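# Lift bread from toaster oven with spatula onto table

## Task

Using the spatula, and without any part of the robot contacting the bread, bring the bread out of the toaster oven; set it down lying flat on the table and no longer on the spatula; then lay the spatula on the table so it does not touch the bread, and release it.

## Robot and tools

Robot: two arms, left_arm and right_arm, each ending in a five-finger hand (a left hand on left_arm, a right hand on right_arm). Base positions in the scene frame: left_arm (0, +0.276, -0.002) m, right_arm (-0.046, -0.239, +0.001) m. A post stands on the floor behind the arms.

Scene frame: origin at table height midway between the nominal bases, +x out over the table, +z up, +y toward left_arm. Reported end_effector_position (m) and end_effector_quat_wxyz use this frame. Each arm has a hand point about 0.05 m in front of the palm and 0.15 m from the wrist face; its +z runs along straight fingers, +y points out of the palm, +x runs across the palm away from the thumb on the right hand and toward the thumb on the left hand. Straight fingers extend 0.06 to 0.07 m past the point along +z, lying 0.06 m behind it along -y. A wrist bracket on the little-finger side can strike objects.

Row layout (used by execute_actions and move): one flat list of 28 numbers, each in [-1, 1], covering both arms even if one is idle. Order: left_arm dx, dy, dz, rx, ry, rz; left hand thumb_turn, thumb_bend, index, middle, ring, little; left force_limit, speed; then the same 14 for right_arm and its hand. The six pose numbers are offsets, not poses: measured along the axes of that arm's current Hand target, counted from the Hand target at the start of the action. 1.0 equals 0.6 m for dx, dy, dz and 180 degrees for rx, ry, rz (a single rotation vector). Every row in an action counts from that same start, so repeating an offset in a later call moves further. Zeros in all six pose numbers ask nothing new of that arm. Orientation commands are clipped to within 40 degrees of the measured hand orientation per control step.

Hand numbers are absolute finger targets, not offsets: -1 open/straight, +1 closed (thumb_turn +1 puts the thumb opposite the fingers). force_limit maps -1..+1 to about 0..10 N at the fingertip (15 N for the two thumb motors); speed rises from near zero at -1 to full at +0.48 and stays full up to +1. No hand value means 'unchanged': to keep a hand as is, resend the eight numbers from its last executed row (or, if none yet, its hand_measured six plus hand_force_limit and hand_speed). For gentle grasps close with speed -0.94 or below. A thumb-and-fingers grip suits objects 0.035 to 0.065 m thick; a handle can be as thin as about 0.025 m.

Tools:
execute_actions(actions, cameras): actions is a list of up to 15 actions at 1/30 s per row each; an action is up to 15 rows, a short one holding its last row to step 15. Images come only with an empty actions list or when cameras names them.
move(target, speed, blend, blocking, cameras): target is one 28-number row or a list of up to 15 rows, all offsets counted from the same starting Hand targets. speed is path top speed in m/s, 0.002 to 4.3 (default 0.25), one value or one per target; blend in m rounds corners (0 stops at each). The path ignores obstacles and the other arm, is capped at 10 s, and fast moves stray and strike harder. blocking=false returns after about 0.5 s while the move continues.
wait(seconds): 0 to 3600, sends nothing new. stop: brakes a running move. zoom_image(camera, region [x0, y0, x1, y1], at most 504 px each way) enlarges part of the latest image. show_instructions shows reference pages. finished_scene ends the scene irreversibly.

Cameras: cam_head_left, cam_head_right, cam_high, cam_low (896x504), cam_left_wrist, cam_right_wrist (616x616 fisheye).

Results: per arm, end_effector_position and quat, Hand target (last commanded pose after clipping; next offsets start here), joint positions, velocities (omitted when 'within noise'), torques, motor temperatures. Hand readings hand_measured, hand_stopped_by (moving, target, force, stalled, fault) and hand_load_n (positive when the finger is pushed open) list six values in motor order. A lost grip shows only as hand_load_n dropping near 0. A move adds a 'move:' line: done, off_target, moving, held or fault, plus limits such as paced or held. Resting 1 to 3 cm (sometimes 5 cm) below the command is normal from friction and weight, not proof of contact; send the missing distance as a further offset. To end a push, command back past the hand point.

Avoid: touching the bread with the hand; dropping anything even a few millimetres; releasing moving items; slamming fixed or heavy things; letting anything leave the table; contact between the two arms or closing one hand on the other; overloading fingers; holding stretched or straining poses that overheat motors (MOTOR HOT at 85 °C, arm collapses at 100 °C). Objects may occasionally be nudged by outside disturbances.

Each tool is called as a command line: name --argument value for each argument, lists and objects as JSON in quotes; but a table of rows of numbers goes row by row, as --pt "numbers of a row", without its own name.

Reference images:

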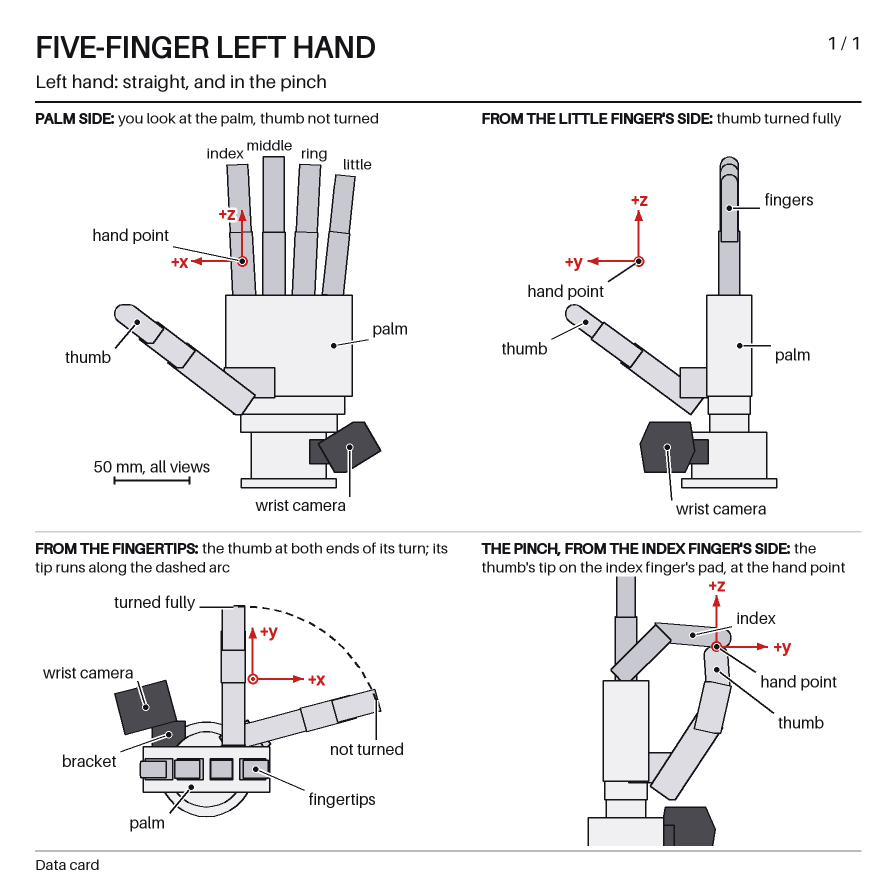

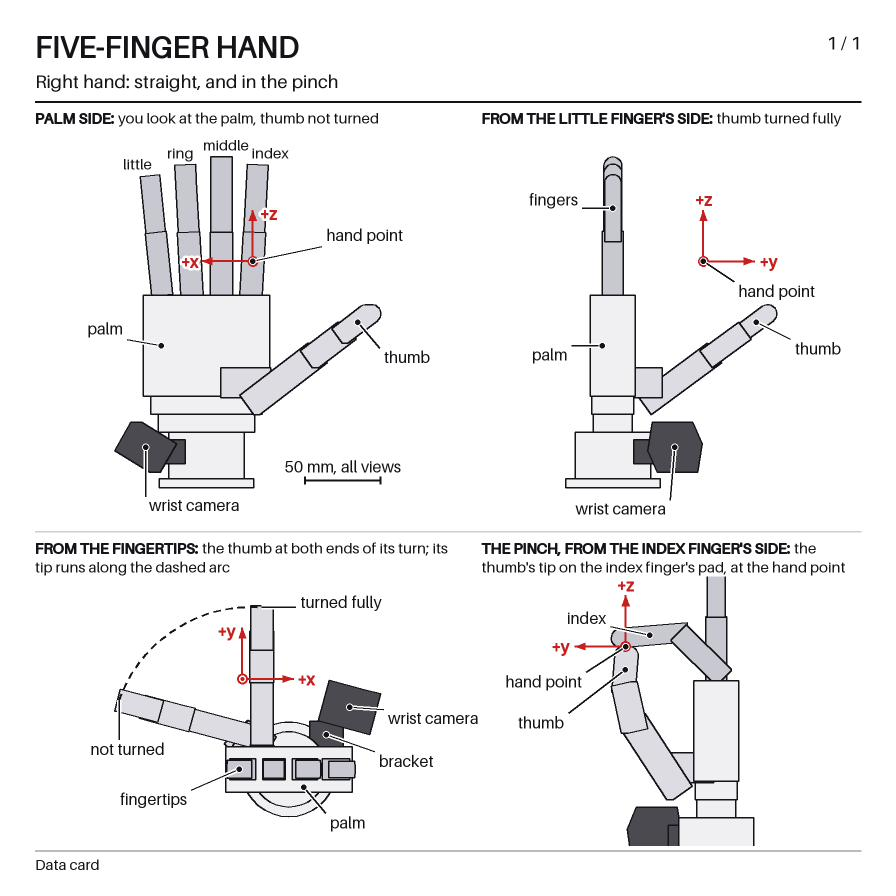

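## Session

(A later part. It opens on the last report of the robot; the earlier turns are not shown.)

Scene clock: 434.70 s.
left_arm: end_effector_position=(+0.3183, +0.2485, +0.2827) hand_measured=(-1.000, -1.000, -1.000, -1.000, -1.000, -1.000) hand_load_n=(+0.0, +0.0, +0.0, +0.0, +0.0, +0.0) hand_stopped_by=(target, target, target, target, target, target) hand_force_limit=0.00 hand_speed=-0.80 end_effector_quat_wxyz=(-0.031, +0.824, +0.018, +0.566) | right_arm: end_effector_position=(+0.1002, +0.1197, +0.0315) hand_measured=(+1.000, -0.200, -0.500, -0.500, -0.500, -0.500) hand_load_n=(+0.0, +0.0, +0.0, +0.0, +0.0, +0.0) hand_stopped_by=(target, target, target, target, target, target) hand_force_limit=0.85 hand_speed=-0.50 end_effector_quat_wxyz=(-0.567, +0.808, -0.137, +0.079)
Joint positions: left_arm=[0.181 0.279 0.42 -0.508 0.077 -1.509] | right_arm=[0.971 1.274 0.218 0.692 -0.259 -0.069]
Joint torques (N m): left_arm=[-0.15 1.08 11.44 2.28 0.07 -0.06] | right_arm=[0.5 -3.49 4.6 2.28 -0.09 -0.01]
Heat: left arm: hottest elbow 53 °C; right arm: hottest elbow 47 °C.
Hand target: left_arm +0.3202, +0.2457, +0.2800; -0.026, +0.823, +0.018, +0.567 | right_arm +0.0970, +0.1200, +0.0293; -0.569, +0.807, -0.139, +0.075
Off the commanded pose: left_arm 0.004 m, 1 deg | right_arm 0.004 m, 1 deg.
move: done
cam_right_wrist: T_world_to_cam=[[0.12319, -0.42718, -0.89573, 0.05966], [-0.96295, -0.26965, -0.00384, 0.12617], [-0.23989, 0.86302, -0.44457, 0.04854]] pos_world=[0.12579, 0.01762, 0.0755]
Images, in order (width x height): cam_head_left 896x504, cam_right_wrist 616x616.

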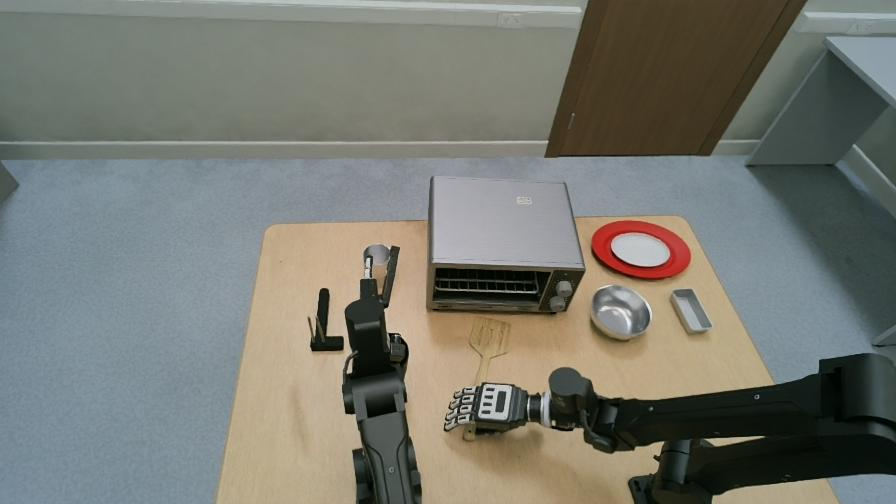

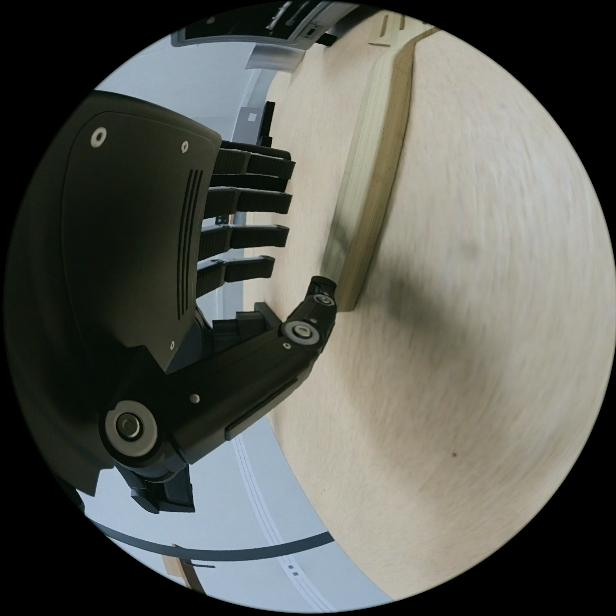

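move --pt "0 0 0 0 0 0 -1 -1 -1 -1 -1 -1 0 -0.8 -0.0005 -0.0125 -0.0045 0 0 0 1 -0.2 -0.5 -0.5 -0.5 -0.5 0.85 -0.5" --pt "0 0 0 0 0 0 -1 -1 -1 -1 -1 -1 0 -0.8 0.001 -0.0055 -0.0238 0 0 0 1 -0.2 -0.5 -0.5 -0.5 -0.5 0.85 -0.5" --pt "0 0 0 0 0 0 -1 -1 -1 -1 -1 -1 0 -0.8 0.002 0.0212 -0.0142 0 0 0 1 -0.2 -0.5 -0.5 -0.5 -0.5 0.85 -0.5" --speed 0.03 --cameras '["cam_right_wrist","cam_head_left"]'

zoom_image --camera "cam_right_wrist" --region '[190, 80, 430, 360]'

Scene clock: 437.60 s.
left_arm: end_effector_position=(+0.3183, +0.2485, +0.2827) hand_measured=(-1.000, -1.000, -1.000, -1.000, -1.000, -1.000) hand_load_n=(+0.0, +0.0, +0.0, +0.0, +0.0, +0.0) hand_stopped_by=(target, target, target, target, target, target) hand_force_limit=0.00 hand_speed=-0.80 end_effector_quat_wxyz=(-0.031, +0.824, +0.018, +0.566) | right_arm: end_effector_position=(+0.0914, +0.1104, +0.0226) hand_measured=(+1.000, -0.200, -0.500, -0.500, -0.500, -0.500) hand_load_n=(+0.0, +0.0, +0.0, +0.0, +0.0, +0.0) hand_stopped_by=(target, target, target, target, target, target) hand_force_limit=0.85 hand_speed=-0.50 end_effector_quat_wxyz=(-0.568, +0.809, -0.133, +0.073)
Joint positions: left_arm=[0.181 0.279 0.42 -0.508 0.077 -1.509] | right_arm=[0.969 1.294 0.181 0.747 -0.275 -0.069]
Joint torques (N m): left_arm=[-0.09 1.08 11.43 2.29 0.06 -0.07] | right_arm=[-1.08 -3.84 4.18 2.37 -0.09 -0.06]
Heat: left arm: hottest elbow 53 °C; right arm: hottest elbow 47 °C.
Hand target: left_arm +0.3202, +0.2457, +0.2800; -0.026, +0.823, +0.018, +0.567 | right_arm +0.0941, +0.1080, +0.0203; -0.569, +0.807, -0.139, +0.075
Off the commanded pose: left_arm 0.004 m, 1 deg | right_arm 0.004 m, 1 deg.
move: done
cam_right_wrist: T_world_to_cam=[[0.12381, -0.42352, -0.89739, 0.04834], [-0.95928, -0.28245, 0.00095, 0.11608], [-0.25386, 0.86073, -0.44124, 0.05199]] pos_world=[0.11857, 0.00851, 0.06621]
Images, in order (width x height): cam_head_left 896x504, cam_right_wrist 616x616.

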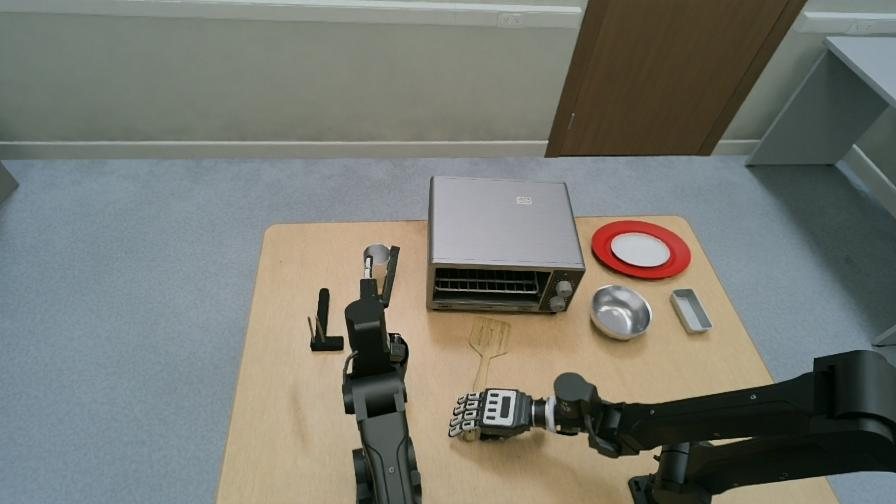

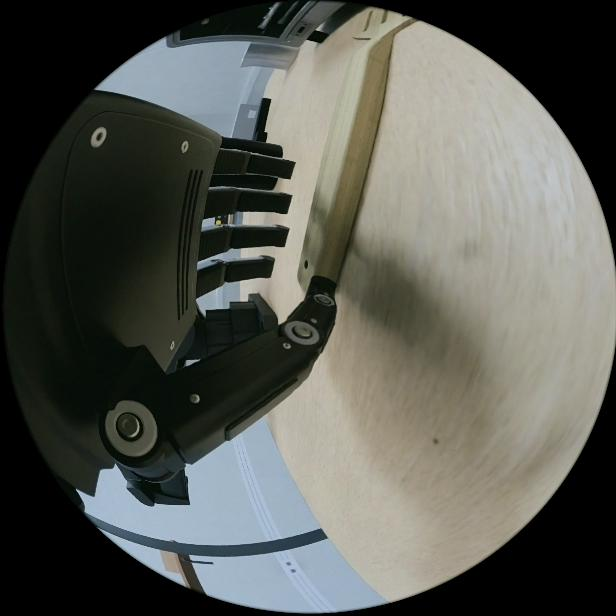

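Scaled by 1.800 from the camera's image (finer frame: 880x880).

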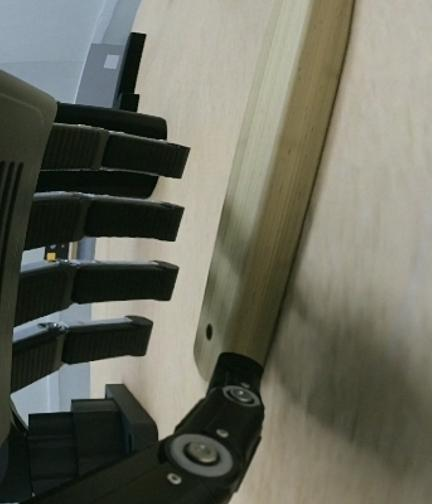

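move --pt "0 0 0 0 0 0 -1 -1 -1 -1 -1 -1 0 -0.8 -0.0006 -0.0157 -0.0057 0 0 0 1 -0.2 -0.5 -0.5 -0.5 -0.5 0.85 -0.5" --pt "0 0 0 0 0 0 -1 -1 -1 -1 -1 -1 0 -0.8 0.0136 -0.0207 0.0067 0 0 0 1 -0.2 -0.5 -0.5 -0.5 -0.5 0.85 -0.5" --pt "0 0 0 0 0 0 -1 -1 -1 -1 -1 -1 0 -0.8 0.0142 -0.0051 0.0124 0 0 0 1 -0.2 -0.5 -0.5 -0.5 -0.5 0.85 -0.5" --speed 0.04 --cameras '["cam_right_wrist","cam_head_left","cam_head_right"]'

Scene clock: 440.60 s.
left_arm: end_effector_position=(+0.3183, +0.2485, +0.2827) hand_measured=(-1.000, -1.000, -1.000, -1.000, -1.000, -1.000) hand_load_n=(+0.0, +0.0, +0.0, +0.0, +0.0, +0.0) hand_stopped_by=(target, target, target, target, target, target) hand_force_limit=0.00 hand_speed=-0.80 end_effector_quat_wxyz=(-0.031, +0.824, +0.018, +0.566) | right_arm: end_effector_position=(+0.0942, +0.1050, +0.0137) hand_measured=(+1.000, -0.200, -0.500, -0.500, -0.500, -0.500) hand_load_n=(+0.0, +0.0, +0.0, +0.0, +0.0, +0.0) hand_stopped_by=(target, target, target, target, target, target) hand_force_limit=0.85 hand_speed=-0.50 end_effector_quat_wxyz=(-0.559, +0.814, -0.141, +0.066)
Joint positions: left_arm=[0.181 0.279 0.42 -0.508 0.077 -1.509] | right_arm=[0.942 1.321 0.181 0.747 -0.3 -0.069]
Joint torques (N m): left_arm=[-0.15 0.91 11.37 2.25 0.06 -0.07] | right_arm=[-1.32 -3.37 6.04 2.21 -0.06 -0.15]
Motor temperatures (°C): left_arm=[29 32 53 28 32 31] | right_arm=[31 37 46 30 33 30]
Heat: left arm: hottest elbow 53 °C; right arm: hottest elbow 46 °C.
Hand target: left_arm +0.3202, +0.2457, +0.2800; -0.026, +0.823, +0.018, +0.567 | right_arm +0.1046, +0.1130, +0.0203; -0.569, +0.807, -0.139, +0.075
Off the commanded pose: left_arm 0.004 m, 1 deg | right_arm 0.015 m, 2 deg.
move: off_target (right_arm)
cam_right_wrist: T_world_to_cam=[[0.1014, -0.43981, -0.89235, 0.04153], [-0.95997, -0.27867, 0.02826, 0.11662], [-0.2611, 0.85376, -0.45046, 0.05488]] pos_world=[0.12207, 0.00391, 0.05849]
Images, in order (width x height): cam_head_left 896x504, cam_head_right 896x504, cam_right_wrist 616x616.

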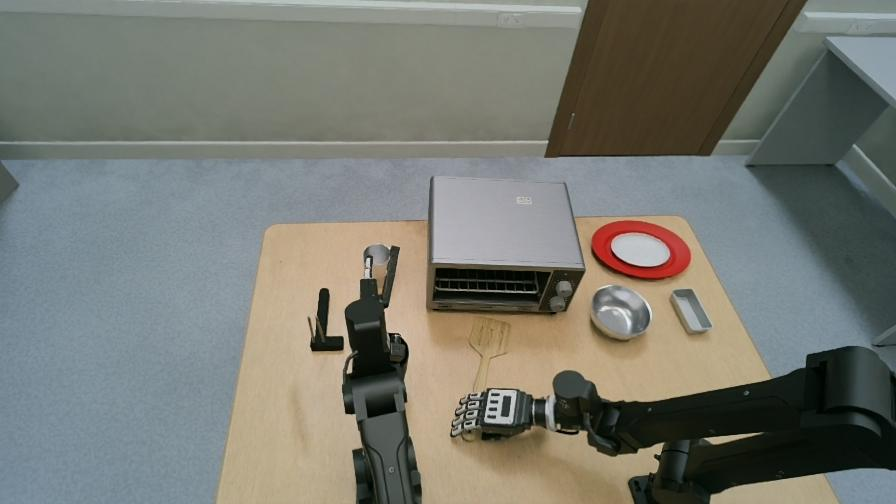

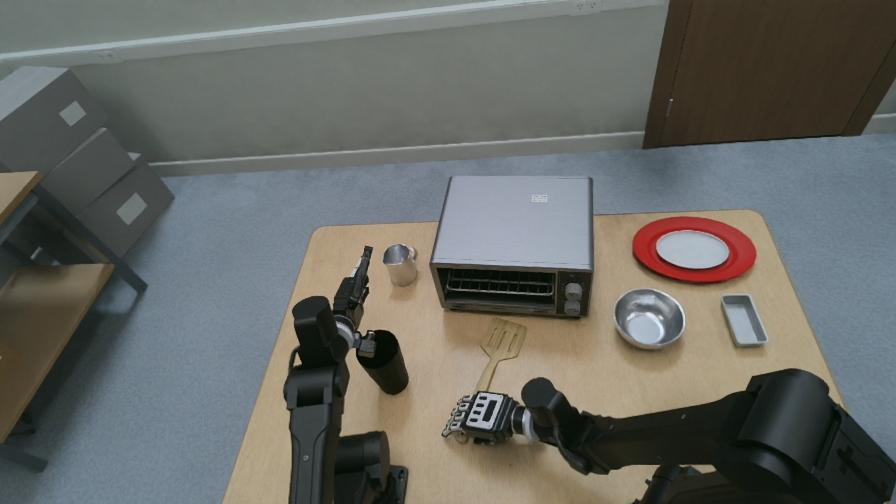

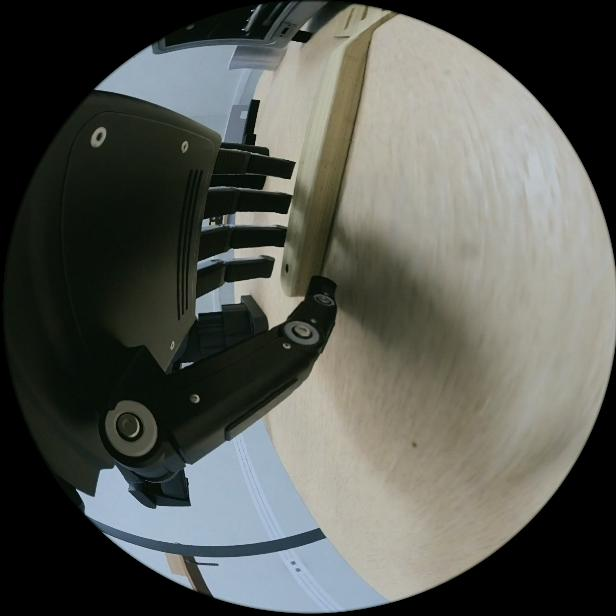

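move --target '[0,0,0,0,0,0,-1,-1,-1,-1,-1,-1,0,-0.8,-0.0007,-0.0235,-0.0085,0,0,0,1,-0.2,-0.5,-0.5,-0.5,-0.5,0.85,-0.5]' --speed 0.04 --cameras '["cam_right_wrist"]'

Scene clock: 441.67 s.
left_arm: end_effector_position=(+0.3183, +0.2485, +0.2827) hand_measured=(-1.000, -1.000, -1.000, -1.000, -1.000, -1.000) hand_load_n=(+0.0, +0.0, +0.0, +0.0, +0.0, +0.0) hand_stopped_by=(target, target, target, target, target, target) hand_force_limit=0.00 hand_speed=-0.80 end_effector_quat_wxyz=(-0.031, +0.824, +0.018, +0.566) | right_arm: end_effector_position=(+0.0924, +0.1024, +0.0214) hand_measured=(+1.000, -0.200, -0.500, -0.500, -0.500, -0.500) hand_load_n=(+0.0, +0.0, +0.0, +0.0, +0.0, +0.0) hand_stopped_by=(target, target, target, target, target, target) hand_force_limit=0.85 hand_speed=-0.50 end_effector_quat_wxyz=(-0.558, +0.815, -0.141, +0.065)
Joint positions: left_arm=[0.181 0.279 0.42 -0.508 0.077 -1.509] | right_arm=[0.942 1.257 0.181 0.678 -0.3 -0.069]
Joint torques (N m): left_arm=[-0.03 1.03 11.45 2.26 0.07 -0.07] | right_arm=[-1.44 -5.25 7.43 0.79 -0.11 -0.16]
Heat: left arm: hottest elbow 53 °C; right arm: hottest elbow 46 °C.
Hand target: left_arm +0.3202, +0.2457, +0.2800; -0.026, +0.823, +0.018, +0.567 | right_arm +0.1048, +0.1130, +0.0352; -0.569, +0.807, -0.139, +0.075
Off the commanded pose: left_arm 0.004 m, 1 deg | right_arm 0.021 m, 2 deg.
move: off_target (right_arm)
cam_right_wrist: T_world_to_cam=[[0.09949, -0.44264, -0.89116, 0.04786], [-0.9599, -0.27859, 0.03121, 0.11373], [-0.26209, 0.85232, -0.45261, 0.0605]] pos_world=[0.12027, 0.00131, 0.06649]

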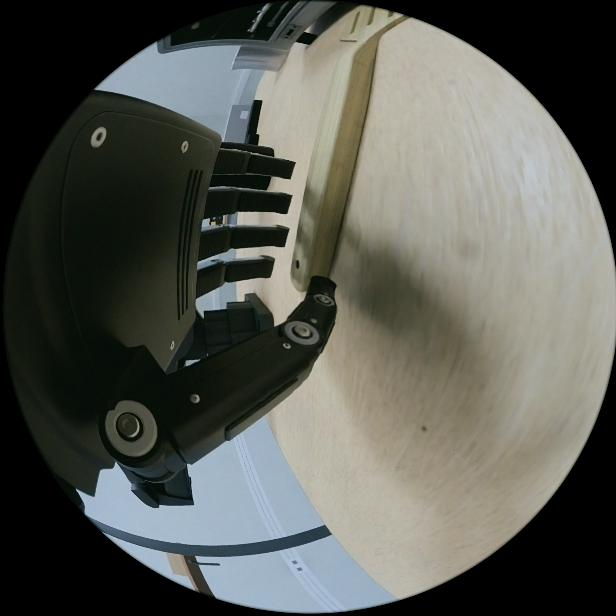

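move --target '[0,0,0,0,0,0,-1,-1,-1,-1,-1,-1,0,-0.8,0.0125,-0.006,0.0152,0,0,0,1,-0.2,-0.5,-0.5,-0.5,-0.5,0.85,-0.5]' --speed 0.04 --cameras '["cam_right_wrist"]'

Scene clock: 442.63 s.
left_arm: end_effector_position=(+0.3183, +0.2485, +0.2827) hand_measured=(-1.000, -1.000, -1.000, -1.000, -1.000, -1.000) hand_load_n=(+0.0, +0.0, +0.0, +0.0, +0.0, +0.0) hand_stopped_by=(target, target, target, target, target, target) hand_force_limit=0.00 hand_speed=-0.80 end_effector_quat_wxyz=(-0.031, +0.824, +0.018, +0.566) | right_arm: end_effector_position=(+0.1034, +0.1111, +0.0294) hand_measured=(+1.000, -0.200, -0.500, -0.500, -0.500, -0.500) hand_load_n=(+0.0, +0.0, +0.0, +0.0, +0.0, +0.0) hand_stopped_by=(target, target, target, target, target, target) hand_force_limit=0.85 hand_speed=-0.50 end_effector_quat_wxyz=(-0.565, +0.810, -0.141, +0.067)
Joint positions: left_arm=[0.181 0.279 0.42 -0.508 0.077 -1.509] | right_arm=[0.924 1.269 0.212 0.677 -0.317 -0.07]
Joint torques (N m): left_arm=[-0.09 1.08 11.43 2.26 0.07 -0.08] | right_arm=[-1.14 -3.37 7.49 1.11 -0.08 -0.23]
Heat: left arm: hottest elbow 53 °C; right arm: hottest elbow 46 °C.
Hand target: left_arm +0.3202, +0.2457, +0.2800; -0.026, +0.823, +0.018, +0.567 | right_arm +0.1150, +0.1200, +0.0352; -0.569, +0.807, -0.138, +0.075
Off the commanded pose: left_arm 0.004 m, 1 deg | right_arm 0.016 m, 1 deg.
move: off_target (right_arm)
cam_right_wrist: T_world_to_cam=[[0.10359, -0.42744, -0.89809, 0.05591], [-0.96082, -0.2764, 0.02072, 0.12671], [-0.25709, 0.86076, -0.43932, 0.05763]] pos_world=[0.13077, 0.00931, 0.07291]

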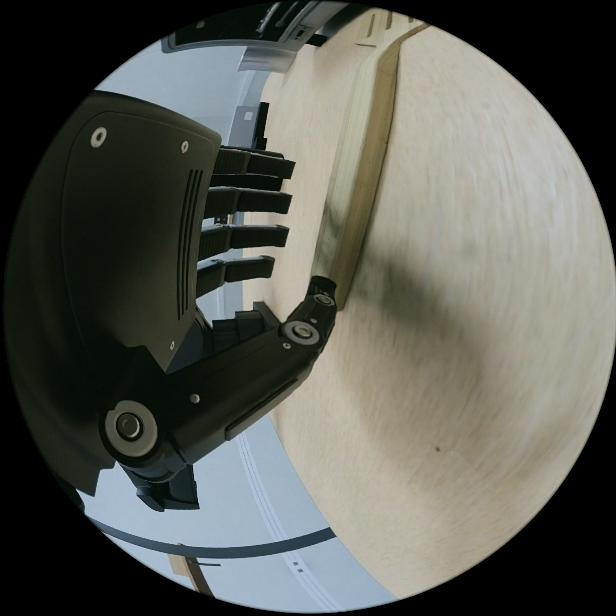

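move --target '[0,0,0,0,0,0,-1,-1,-1,-1,-1,-1,0,-0.8,0.0006,0.0157,0.0057,0,0,0,1,-0.2,-0.5,-0.5,-0.5,-0.5,0.85,-0.5]' --speed 0.04 --cameras '["cam_right_wrist"]'

Scene clock: 443.83 s.
left_arm: end_effector_position=(+0.3183, +0.2485, +0.2827) hand_measured=(-1.000, -1.000, -1.000, -1.000, -1.000, -1.000) hand_load_n=(+0.0, +0.0, +0.0, +0.0, +0.0, +0.0) hand_stopped_by=(target, target, target, target, target, target) hand_force_limit=0.00 hand_speed=-0.80 end_effector_quat_wxyz=(-0.031, +0.824, +0.018, +0.566) | right_arm: end_effector_position=(+0.1032, +0.1108, +0.0177) hand_measured=(+1.000, -0.200, -0.500, -0.500, -0.500, -0.500) hand_load_n=(+0.0, +0.0, +0.0, +0.0, +0.0, +0.0) hand_stopped_by=(target, target, target, target, target, target) hand_force_limit=0.85 hand_speed=-0.50 end_effector_quat_wxyz=(-0.558, +0.815, -0.144, +0.064)
Joint positions: left_arm=[0.181 0.279 0.42 -0.508 0.077 -1.509] | right_arm=[0.924 1.324 0.212 0.714 -0.317 -0.07]
Joint torques (N m): left_arm=[-0.03 0.91 11.47 2.24 0.07 -0.08] | right_arm=[-1.08 -3.6 6.49 2.37 -0.08 -0.23]
Heat: left arm: hottest elbow 53 °C; right arm: hottest elbow 46 °C.
Hand target: left_arm +0.3202, +0.2457, +0.2800; -0.026, +0.823, +0.018, +0.567 | right_arm +0.1149, +0.1200, +0.0252; -0.569, +0.807, -0.139, +0.075
Off the commanded pose: left_arm 0.004 m, 1 deg | right_arm 0.017 m, 2 deg.
move: off_target (right_arm)
cam_right_wrist: T_world_to_cam=[[0.09409, -0.44103, -0.89255, 0.04759], [-0.96047, -0.27615, 0.0352, 0.12635], [-0.262, 0.85396, -0.44957, 0.05418]] pos_world=[0.13107, 0.00961, 0.06239]

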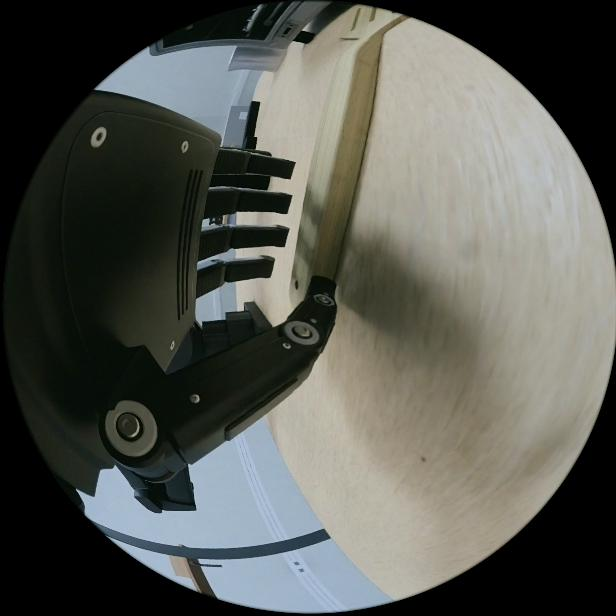

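move --target '[0,0,0,0,0,0,-1,-1,-1,-1,-1,-1,0,-0.8,0.0013,-0.0117,0.0075,0,0,0,1,-0.2,-0.5,-0.5,-0.5,-0.5,0.85,-0.5]' --speed 0.04 --cameras '["cam_right_wrist"]'

zoom_image --camera "cam_right_wrist" --region '[190, 150, 430, 390]'

Scene clock: 444.70 s.
left_arm: end_effector_position=(+0.3183, +0.2485, +0.2827) hand_measured=(-1.000, -1.000, -1.000, -1.000, -1.000, -1.000) hand_load_n=(+0.0, +0.0, +0.0, +0.0, +0.0, +0.0) hand_stopped_by=(target, target, target, target, target, target) hand_force_limit=0.00 hand_speed=-0.80 end_effector_quat_wxyz=(-0.031, +0.824, +0.018, +0.566) | right_arm: end_effector_position=(+0.1070, +0.1160, +0.0226) hand_measured=(+1.000, -0.200, -0.500, -0.500, -0.500, -0.500) hand_load_n=(+0.0, +0.0, +0.0, +0.0, -0.5, +0.0) hand_stopped_by=(target, target, target, target, target, target) hand_force_limit=0.85 hand_speed=-0.50 end_effector_quat_wxyz=(-0.563, +0.812, -0.142, +0.066)
Joint positions: left_arm=[0.181 0.279 0.42 -0.508 0.077 -1.509] | right_arm=[0.924 1.324 0.225 0.714 -0.316 -0.07]
Joint torques (N m): left_arm=[-0.03 1.08 11.44 2.28 0.08 -0.07] | right_arm=[-0.85 -4.84 7.1 1.07 0.09 -0.19]
Heat: left arm: hottest elbow 53 °C; right arm: hottest elbow 46 °C.
Hand target: left_arm +0.3202, +0.2457, +0.2800; -0.026, +0.823, +0.018, +0.567 | right_arm +0.1178, +0.1259, +0.0302; -0.569, +0.807, -0.139, +0.075
Off the commanded pose: left_arm 0.004 m, 1 deg | right_arm 0.017 m, 1 deg.
move: off_target (right_arm)
cam_right_wrist: T_world_to_cam=[[0.10092, -0.43176, -0.89633, 0.05221], [-0.96081, -0.27611, 0.02483, 0.1316], [-0.25821, 0.85869, -0.4427, 0.0519]] pos_world=[0.13457, 0.01431, 0.0665]

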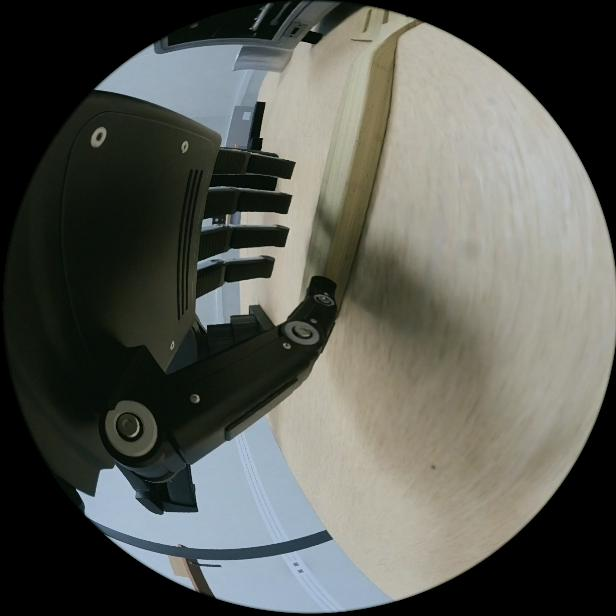

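Scaled by 2.100 from the camera's image (finer frame: 880x880).

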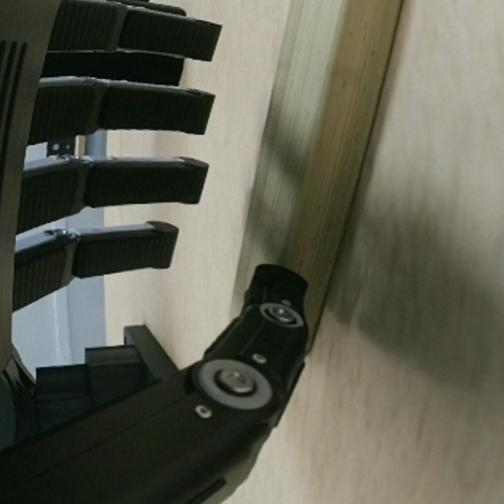

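move --target '[0,0,0,0,0,0,-1,-1,-1,-1,-1,-1,0,-0.8,-0.0012,0.0096,0.003,0,0,0,1,-0.2,-0.5,-0.5,-0.5,-0.5,0.85,-0.5]' --speed 0.04 --cameras '["cam_right_wrist"]'

zoom_image --camera "cam_right_wrist" --region '[190, 150, 430, 390]'

Scene clock: 445.77 s.
left_arm: end_effector_position=(+0.3183, +0.2485, +0.2827) hand_measured=(-1.000, -1.000, -1.000, -1.000, -1.000, -1.000) hand_load_n=(+0.0, +0.0, +0.0, +0.0, +0.0, +0.0) hand_stopped_by=(target, target, target, target, target, target) hand_force_limit=0.00 hand_speed=-0.80 end_effector_quat_wxyz=(-0.031, +0.824, +0.018, +0.566) | right_arm: end_effector_position=(+0.1069, +0.1148, +0.0158) hand_measured=(+1.000, -0.200, -0.500, -0.500, -0.500, -0.500) hand_load_n=(+0.0, +0.0, +0.0, +0.0, +0.0, +0.0) hand_stopped_by=(target, target, target, target, target, target) hand_force_limit=0.85 hand_speed=-0.50 end_effector_quat_wxyz=(-0.557, +0.815, -0.145, +0.065)
Joint positions: left_arm=[0.181 0.279 0.42 -0.508 0.077 -1.509] | right_arm=[0.924 1.349 0.225 0.723 -0.313 -0.07]
Joint torques (N m): left_arm=[-0.15 0.97 11.41 2.26 0.06 -0.06] | right_arm=[-0.62 -3.78 6.63 2.25 0.1 -0.19]
Heat: left arm: hottest elbow 53 °C; right arm: hottest elbow 46 °C.
Hand target: left_arm +0.3202, +0.2457, +0.2800; -0.026, +0.823, +0.018, +0.567 | right_arm +0.1168, +0.1259, +0.0241; -0.569, +0.807, -0.139, +0.075
Off the commanded pose: left_arm 0.004 m, 1 deg | right_arm 0.017 m, 2 deg.
move: off_target (right_arm)
cam_right_wrist: T_world_to_cam=[[0.09261, -0.44352, -0.89147, 0.04782], [-0.96145, -0.27264, 0.03576, 0.13085], [-0.25891, 0.85379, -0.45167, 0.05057]] pos_world=[0.13447, 0.01371, 0.06079]

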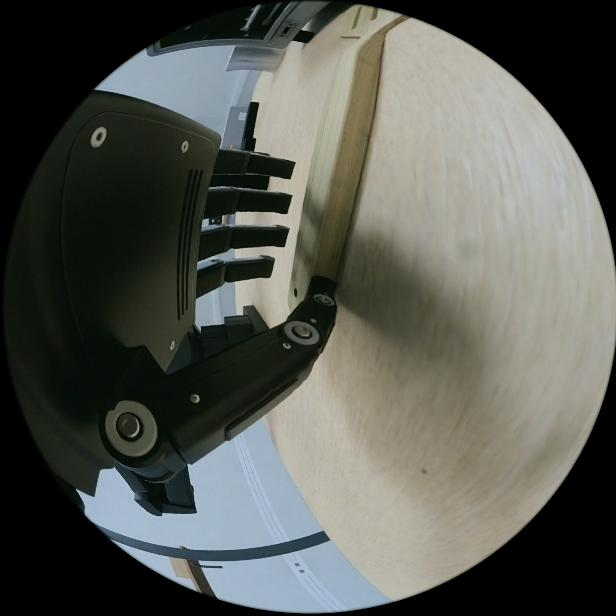

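Scaled by 2.100 from the camera's image (finer frame: 880x880).

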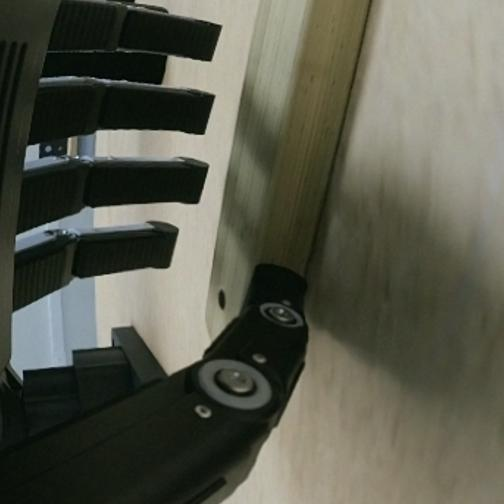

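move --target '[0,0,0,0,0,0,-1,-1,-1,-1,-1,-1,0,-0.8,-0.0002,-0.0047,-0.0017,0,0,0,1,-0.2,-0.5,-0.5,-0.5,-0.5,0.85,-0.5]' --speed 0.04

Scene clock: 446.40 s.
left_arm: end_effector_position=(+0.3183, +0.2485, +0.2827) hand_measured=(-1.000, -1.000, -1.000, -1.000, -1.000, -1.000) hand_load_n=(+0.0, +0.0, +0.0, +0.0, +0.0, +0.0) hand_stopped_by=(target, target, target, target, target, target) hand_force_limit=0.00 hand_speed=-0.80 end_effector_quat_wxyz=(-0.031, +0.824, +0.018, +0.566) | right_arm: end_effector_position=(+0.1069, +0.1148, +0.0158) hand_measured=(+1.000, -0.200, -0.500, -0.500, -0.500, -0.500) hand_load_n=(+0.0, +0.0, +0.0, +0.0, +0.0, +0.0) hand_stopped_by=(target, target, target, target, target, target) hand_force_limit=0.85 hand_speed=-0.50 end_effector_quat_wxyz=(-0.557, +0.815, -0.145, +0.065)
Joint positions: left_arm=[0.181 0.279 0.42 -0.508 0.077 -1.509] | right_arm=[0.924 1.349 0.225 0.723 -0.313 -0.07]
Joint torques (N m): left_arm=[-0.09 0.97 11.43 2.24 0.07 -0.07] | right_arm=[-0.62 -5.36 6.63 1.59 0.08 -0.17]
Heat: left arm: hottest elbow 53 °C; right arm: hottest elbow 46 °C.
Hand target: left_arm +0.3202, +0.2457, +0.2800; -0.026, +0.823, +0.018, +0.567 | right_arm +0.1168, +0.1259, +0.0270; -0.569, +0.807, -0.139, +0.075
Off the commanded pose: left_arm 0.004 m, 1 deg | right_arm 0.019 m, 2 deg.
move: off_target (right_arm)

move --target '[0,0,0,0,0,0,-1,-1,-1,-1,-1,-1,0,-0.8,-0.0001,-0.002,-0.0008,0,0,0,1,-0.2,-0.5,-0.5,-0.5,-0.5,0.85,-0.5]' --speed 0.04

Scene clock: 446.97 s.
left_arm: end_effector_position=(+0.3183, +0.2485, +0.2827) hand_measured=(-1.000, -1.000, -1.000, -1.000, -1.000, -1.000) hand_load_n=(+0.0, +0.0, +0.0, +0.0, +0.0, +0.0) hand_stopped_by=(target, target, target, target, target, target) hand_force_limit=0.00 hand_speed=-0.80 end_effector_quat_wxyz=(-0.031, +0.824, +0.018, +0.566) | right_arm: end_effector_position=(+0.1069, +0.1148, +0.0158) hand_measured=(+1.000, -0.200, -0.500, -0.500, -0.500, -0.500) hand_load_n=(+0.0, +0.0, +0.0, +0.0, +0.0, +0.0) hand_stopped_by=(target, target, target, target, target, target) hand_force_limit=0.85 hand_speed=-0.50 end_effector_quat_wxyz=(-0.557, +0.815, -0.145, +0.065)
Joint positions: left_arm=[0.181 0.279 0.42 -0.508 0.077 -1.509] | right_arm=[0.924 1.349 0.225 0.723 -0.313 -0.07]
Joint torques (N m): left_arm=[-0.32 0.97 11.43 2.25 0.07 -0.07] | right_arm=[-0.03 -6.53 6.79 1.06 0.11 -0.19]
Heat: left arm: hottest elbow 53 °C; right arm: hottest elbow 46 °C.
Hand target: left_arm +0.3202, +0.2457, +0.2800; -0.026, +0.823, +0.018, +0.567 | right_arm +0.1168, +0.1259, +0.0283; -0.569, +0.807, -0.139, +0.075
Off the commanded pose: left_arm 0.004 m, 1 deg | right_arm 0.019 m, 2 deg.
move: off_target (right_arm)

move --target '[0,0,0,0,0,0,-1,-1,-1,-1,-1,-1,0,-0.8,-0.0001,-0.002,-0.0008,0,0,0,1,-0.2,-0.5,-0.5,-0.5,-0.5,0.85,-0.5]' --speed 0.04

Scene clock: 447.53 s.
left_arm: end_effector_position=(+0.3183, +0.2485, +0.2827) hand_measured=(-1.000, -1.000, -1.000, -1.000, -1.000, -1.000) hand_load_n=(+0.0, +0.0, +0.0, +0.0, +0.0, +0.0) hand_stopped_by=(target, target, target, target, target, target) hand_force_limit=0.00 hand_speed=-0.80 end_effector_quat_wxyz=(-0.031, +0.824, +0.018, +0.566) | right_arm: end_effector_position=(+0.1073, +0.1152, +0.0172) hand_measured=(+1.000, -0.200, -0.500, -0.500, -0.500, -0.500) hand_load_n=(+0.0, +0.0, -0.5, -0.5, +0.0, +0.0) hand_stopped_by=(target, target, target, target, target, target) hand_force_limit=0.85 hand_speed=-0.50 end_effector_quat_wxyz=(-0.558, +0.814, -0.145, +0.066)
Joint positions: left_arm=[0.181 0.279 0.42 -0.508 0.077 -1.509] | right_arm=[0.924 1.345 0.225 0.723 -0.312 -0.07]
Joint torques (N m): left_arm=[-0.15 1.03 11.45 2.29 0.07 -0.07] | right_arm=[-0.15 -6.18 6.86 0.87 0.08 -0.17]
Heat: left arm: hottest elbow 53 °C; right arm: hottest elbow 46 °C.
Hand target: left_arm +0.3202, +0.2457, +0.2800; -0.026, +0.823, +0.018, +0.567 | right_arm +0.1168, +0.1258, +0.0297; -0.569, +0.807, -0.139, +0.075
Off the commanded pose: left_arm 0.004 m, 1 deg | right_arm 0.019 m, 2 deg.
move: off_target (right_arm)

move --target '[0,0,0,0,0,0,-1,-1,-1,-1,-1,-1,0,-0.8,0,0,0,0,0,0,1,-0.2,-0.15,-0.15,-0.15,-0.15,0.85,-0.85]' --speed 0.04 --cameras '["cam_right_wrist"]'

zoom_image --camera "cam_right_wrist" --region '[190, 150, 430, 390]'

Scene clock: 448.70 s.
left_arm: end_effector_position=(+0.3183, +0.2485, +0.2827) hand_measured=(-1.000, -1.000, -1.000, -1.000, -1.000, -1.000) hand_load_n=(+0.0, +0.5, +0.0, +0.0, +0.0, +0.0) hand_stopped_by=(target, target, target, target, target, target) hand_force_limit=0.00 hand_speed=-0.80 end_effector_quat_wxyz=(-0.031, +0.824, +0.018, +0.566) | right_arm: end_effector_position=(+0.1073, +0.1152, +0.0172) hand_measured=(+1.000, -0.200, -0.150, -0.150, -0.150, -0.150) hand_load_n=(+0.0, +0.0, +0.0, +0.0, +0.0, +0.0) hand_stopped_by=(target, target, target, target, target, target) hand_force_limit=0.85 hand_speed=-0.85 end_effector_quat_wxyz=(-0.558, +0.814, -0.145, +0.066)
Joint positions: left_arm=[0.181 0.279 0.42 -0.508 0.077 -1.509] | right_arm=[0.924 1.345 0.225 0.723 -0.312 -0.07]
Joint torques (N m): left_arm=[-0.03 1.03 11.45 2.25 0.07 -0.07] | right_arm=[-0.32 -5.77 6.94 0.85 0.07 -0.19]
Heat: left arm: hottest elbow 53 °C; right arm: hottest elbow 45 °C.
Hand target: left_arm +0.3202, +0.2457, +0.2800; -0.026, +0.823, +0.018, +0.567 | right_arm +0.1168, +0.1258, +0.0297; -0.569, +0.807, -0.139, +0.075
Off the commanded pose: left_arm 0.004 m, 1 deg | right_arm 0.019 m, 2 deg.
move: done
cam_right_wrist: T_world_to_cam=[[0.09456, -0.44087, -0.89258, 0.04864], [-0.96161, -0.27247, 0.03271, 0.13127], [-0.25762, 0.85521, -0.44971, 0.05063]] pos_world=[0.13467, 0.01391, 0.06189]

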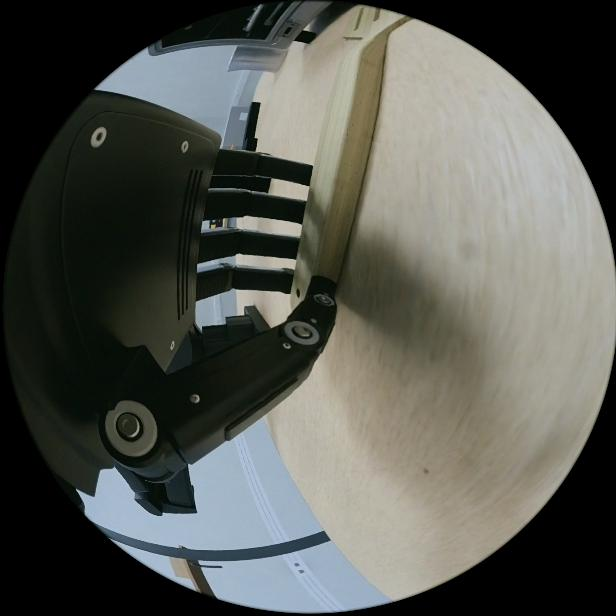

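Scaled by 2.100 from the camera's image (finer frame: 880x880).

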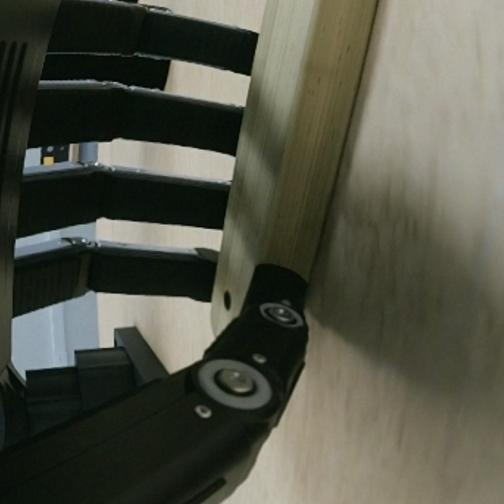

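move --target '[0,0,0,0,0,0,-1,-1,-1,-1,-1,-1,0,-0.8,0,0,0,0,0,0,1,-0.2,0.4,0.4,0.4,0.4,0.85,-0.9]' --speed 0.04 --cameras '["cam_right_wrist"]'

zoom_image --camera "cam_right_wrist" --region '[190, 150, 430, 390]'

Scene clock: 450.30 s.
left_arm: end_effector_position=(+0.3183, +0.2485, +0.2827) hand_measured=(-1.000, -1.000, -1.000, -1.000, -1.000, -1.000) hand_load_n=(+0.0, +0.0, +0.0, +0.0, +0.0, +0.0) hand_stopped_by=(target, target, target, target, target, target) hand_force_limit=0.00 hand_speed=-0.80 end_effector_quat_wxyz=(-0.031, +0.824, +0.018, +0.566) | right_arm: end_effector_position=(+0.1102, +0.1191, +0.0225) hand_measured=(+1.000, -0.204, +0.014, +0.006, +0.034, +0.182) hand_load_n=(+7.0, +18.0, +10.5, +6.0, +0.5, +9.0) hand_stopped_by=(target, target, force, force, force, force) hand_force_limit=0.85 hand_speed=-0.90 end_effector_quat_wxyz=(-0.564, +0.811, -0.142, +0.069)
Joint positions: left_arm=[0.181 0.279 0.42 -0.508 0.077 -1.509] | right_arm=[0.924 1.339 0.233 0.723 -0.312 -0.071]
Joint torques (N m): left_arm=[-0.21 1.03 11.38 2.26 0.07 -0.07] | right_arm=[-0.5 -5.71 6.48 0.95 0.1 -0.2]
Heat: left arm: hottest elbow 53 °C; right arm: hottest elbow 45 °C.
Hand target: left_arm +0.3202, +0.2457, +0.2800; -0.026, +0.823, +0.018, +0.567 | right_arm +0.1168, +0.1259, +0.0297; -0.569, +0.807, -0.139, +0.075
Off the commanded pose: left_arm 0.004 m, 1 deg | right_arm 0.012 m, 1 deg.
move: done
cam_right_wrist: T_world_to_cam=[[0.10295, -0.43056, -0.89667, 0.05265], [-0.96179, -0.27301, 0.02067, 0.13527], [-0.2537, 0.86028, -0.44222, 0.04927]] pos_world=[0.13718, 0.01721, 0.0662]

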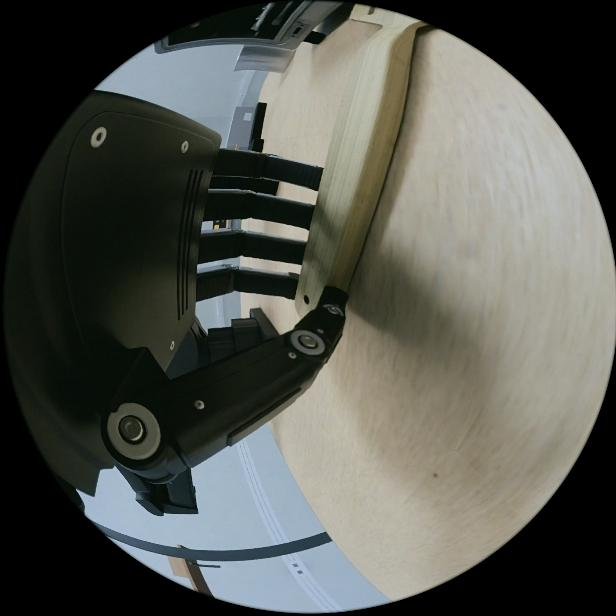

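Scaled by 2.100 from the camera's image (finer frame: 880x880).

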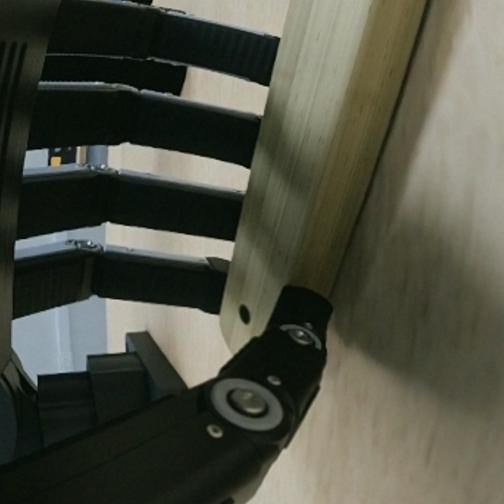

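move --target '[0,0,0,0,0,0,-1,-1,-1,-1,-1,-1,0,-0.8,-0.0025,-0.0626,-0.0227,0,0,0,1,-0.2,0.4,0.4,0.4,0.4,0.85,-0.9]' --speed 0.05 --cameras '["cam_head_left","cam_head_right","cam_right_wrist"]'

Scene clock: 451.93 s.
left_arm: end_effector_position=(+0.3183, +0.2485, +0.2827) hand_measured=(-1.000, -1.000, -1.000, -1.000, -1.000, -1.000) hand_load_n=(+0.0, +0.0, +0.0, +0.0, +0.0, +0.0) hand_stopped_by=(target, target, target, target, target, target) hand_force_limit=0.00 hand_speed=-0.80 end_effector_quat_wxyz=(-0.031, +0.824, +0.018, +0.566) | right_arm: end_effector_position=(+0.1047, +0.1115, +0.0486) hand_measured=(+1.000, -0.204, +0.014, +0.006, +0.034, +0.182) hand_load_n=(+7.0, +19.5, +10.0, +5.5, +0.0, +7.5) hand_stopped_by=(target, target, force, force, force, force) hand_force_limit=0.85 hand_speed=-0.90 end_effector_quat_wxyz=(-0.552, +0.818, -0.146, +0.063)
Joint positions: left_arm=[0.181 0.279 0.42 -0.508 0.077 -1.509] | right_arm=[0.924 1.149 0.254 0.482 -0.312 -0.071]
Joint torques (N m): left_arm=[-0.09 1.03 11.45 2.26 0.07 -0.06] | right_arm=[-0.62 -5.25 9.33 1.06 0.08 -0.16]
Heat: left arm: hottest elbow 53 °C; right arm: hottest elbow 45 °C.
Hand target: left_arm +0.3202, +0.2457, +0.2800; -0.026, +0.823, +0.018, +0.567 | right_arm +0.1169, +0.1260, +0.0698; -0.569, +0.807, -0.139, +0.075
Off the commanded pose: left_arm 0.004 m, 1 deg | right_arm 0.028 m, 3 deg.
move: off_target (right_arm)
cam_right_wrist: T_world_to_cam=[[0.08693, -0.45256, -0.88749, 0.07713], [-0.9612, -0.27223, 0.04467, 0.12606], [-0.26181, 0.84917, -0.45866, 0.06879]] pos_world=[0.13247, 0.01081, 0.09438]

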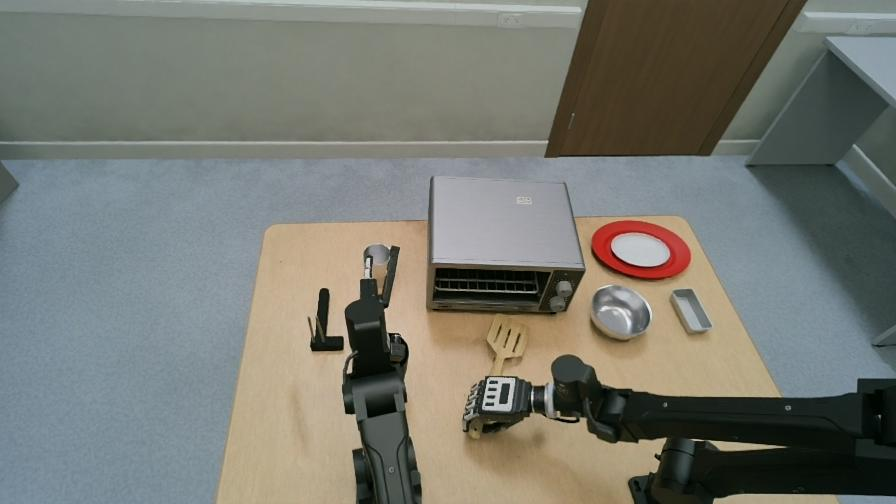

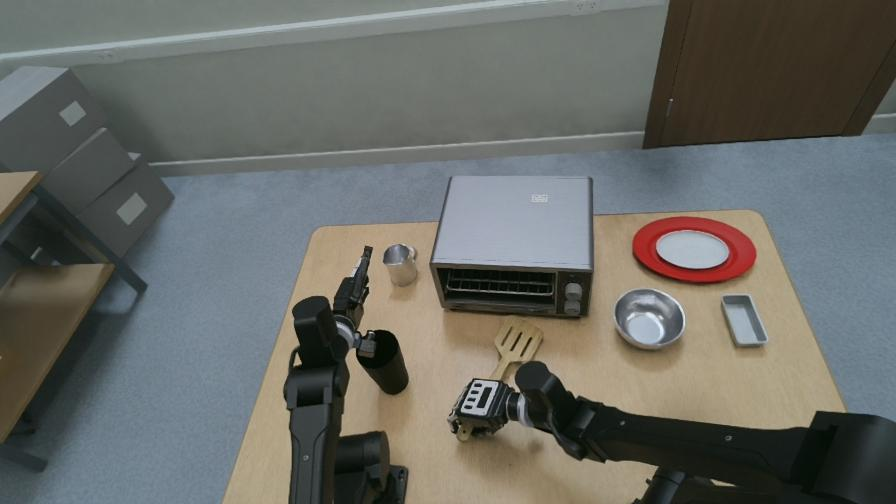

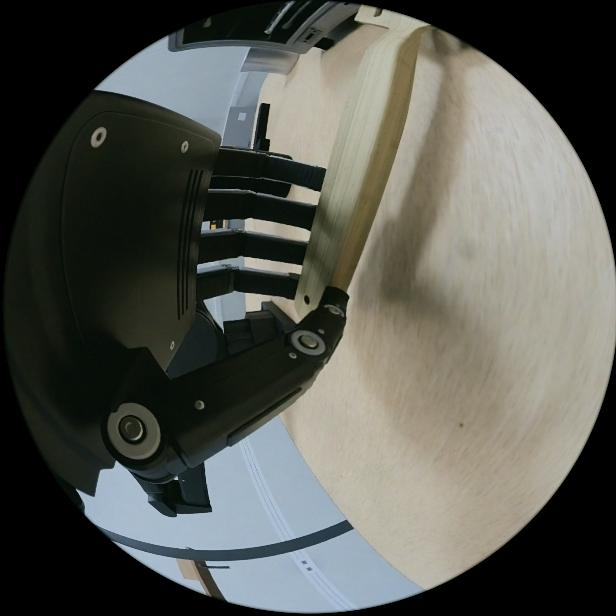

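zoom_image --camera "cam_head_left" --region '[450, 290, 570, 450]'

zoom_image --camera "cam_head_right" --region '[440, 290, 560, 450]'

Scaled by 3.150 from the camera's image (finer frame: 1280x720).

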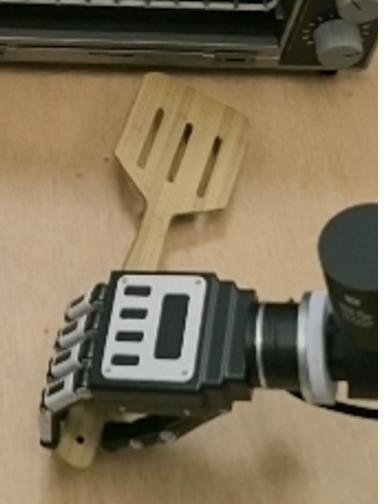

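Scaled by 3.150 from the camera's image (finer frame: 1280x720).

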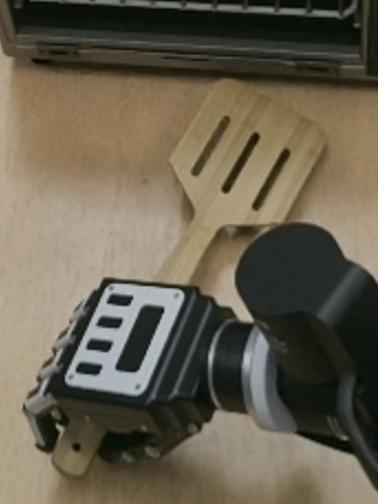

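move --pt "0 0 0 0 0 0 -1 -1 -1 -1 -1 -1 0 -0.8 0.002 0.05 0.0182 0 0 0 1 -0.2 0.4 0.4 0.4 0.4 0.85 -0.9" --pt "0 0 0 0 0 0 -1 -1 -1 -1 -1 -1 0 -0.8 0.0025 0.068 0.0245 0 0 0 1 -0.2 0.4 0.4 0.4 0.4 0.85 -0.9" --speed 0.03 --cameras '["cam_right_wrist"]'

Scene clock: 456.53 s.
left_arm: end_effector_position=(+0.3183, +0.2485, +0.2827) hand_measured=(-1.000, -1.000, -1.000, -1.000, -1.000, -1.000) hand_load_n=(+0.0, +0.0, +0.0, +0.0, +0.0, +0.0) hand_stopped_by=(target, target, target, target, target, target) hand_force_limit=0.00 hand_speed=-0.80 end_effector_quat_wxyz=(-0.031, +0.824, +0.018, +0.566) | right_arm: end_effector_position=(+0.1149, +0.1253, +0.0271) hand_measured=(+1.000, -0.204, +0.014, +0.006, +0.034, +0.182) hand_load_n=(+7.0, +18.5, +10.5, +5.5, +0.0, +7.0) hand_stopped_by=(target, target, force, force, force, force) hand_force_limit=0.85 hand_speed=-0.90 end_effector_quat_wxyz=(-0.565, +0.809, -0.142, +0.070)
Joint positions: left_arm=[0.181 0.279 0.42 -0.508 0.077 -1.509] | right_arm=[0.924 1.339 0.254 0.708 -0.311 -0.071]
Joint torques (N m): left_arm=[-0.15 0.97 11.47 2.25 0.07 -0.07] | right_arm=[-0.26 -4.48 4.68 2.37 0.05 -0.18]
Heat: left arm: hottest elbow 53 °C; right arm: hottest elbow 45 °C.
Hand target: left_arm +0.3202, +0.2457, +0.2800; -0.026, +0.823, +0.018, +0.567 | right_arm +0.1167, +0.1258, +0.0263; -0.569, +0.807, -0.139, +0.075
Off the commanded pose: left_arm 0.004 m, 1 deg | right_arm 0.002 m, 1 deg.
move: done
cam_right_wrist: T_world_to_cam=[[0.10537, -0.42728, -0.89796, 0.05843], [-0.96213, -0.27209, 0.01657, 0.14149], [-0.2514, 0.86221, -0.43977, 0.04657]] pos_world=[0.14168, 0.02331, 0.07061]

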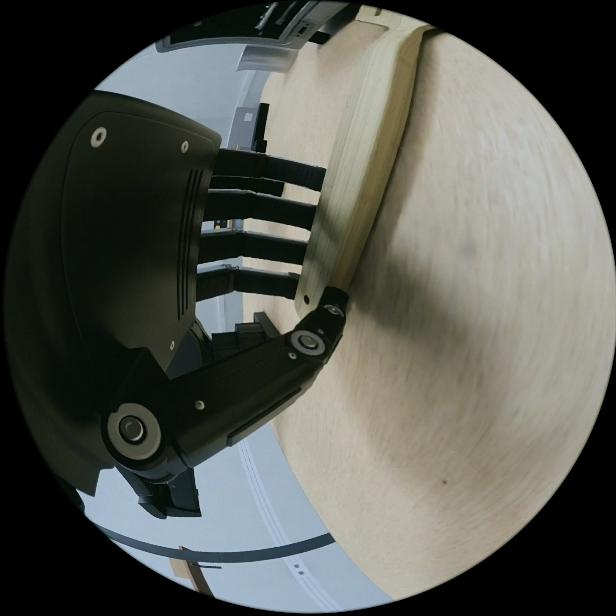

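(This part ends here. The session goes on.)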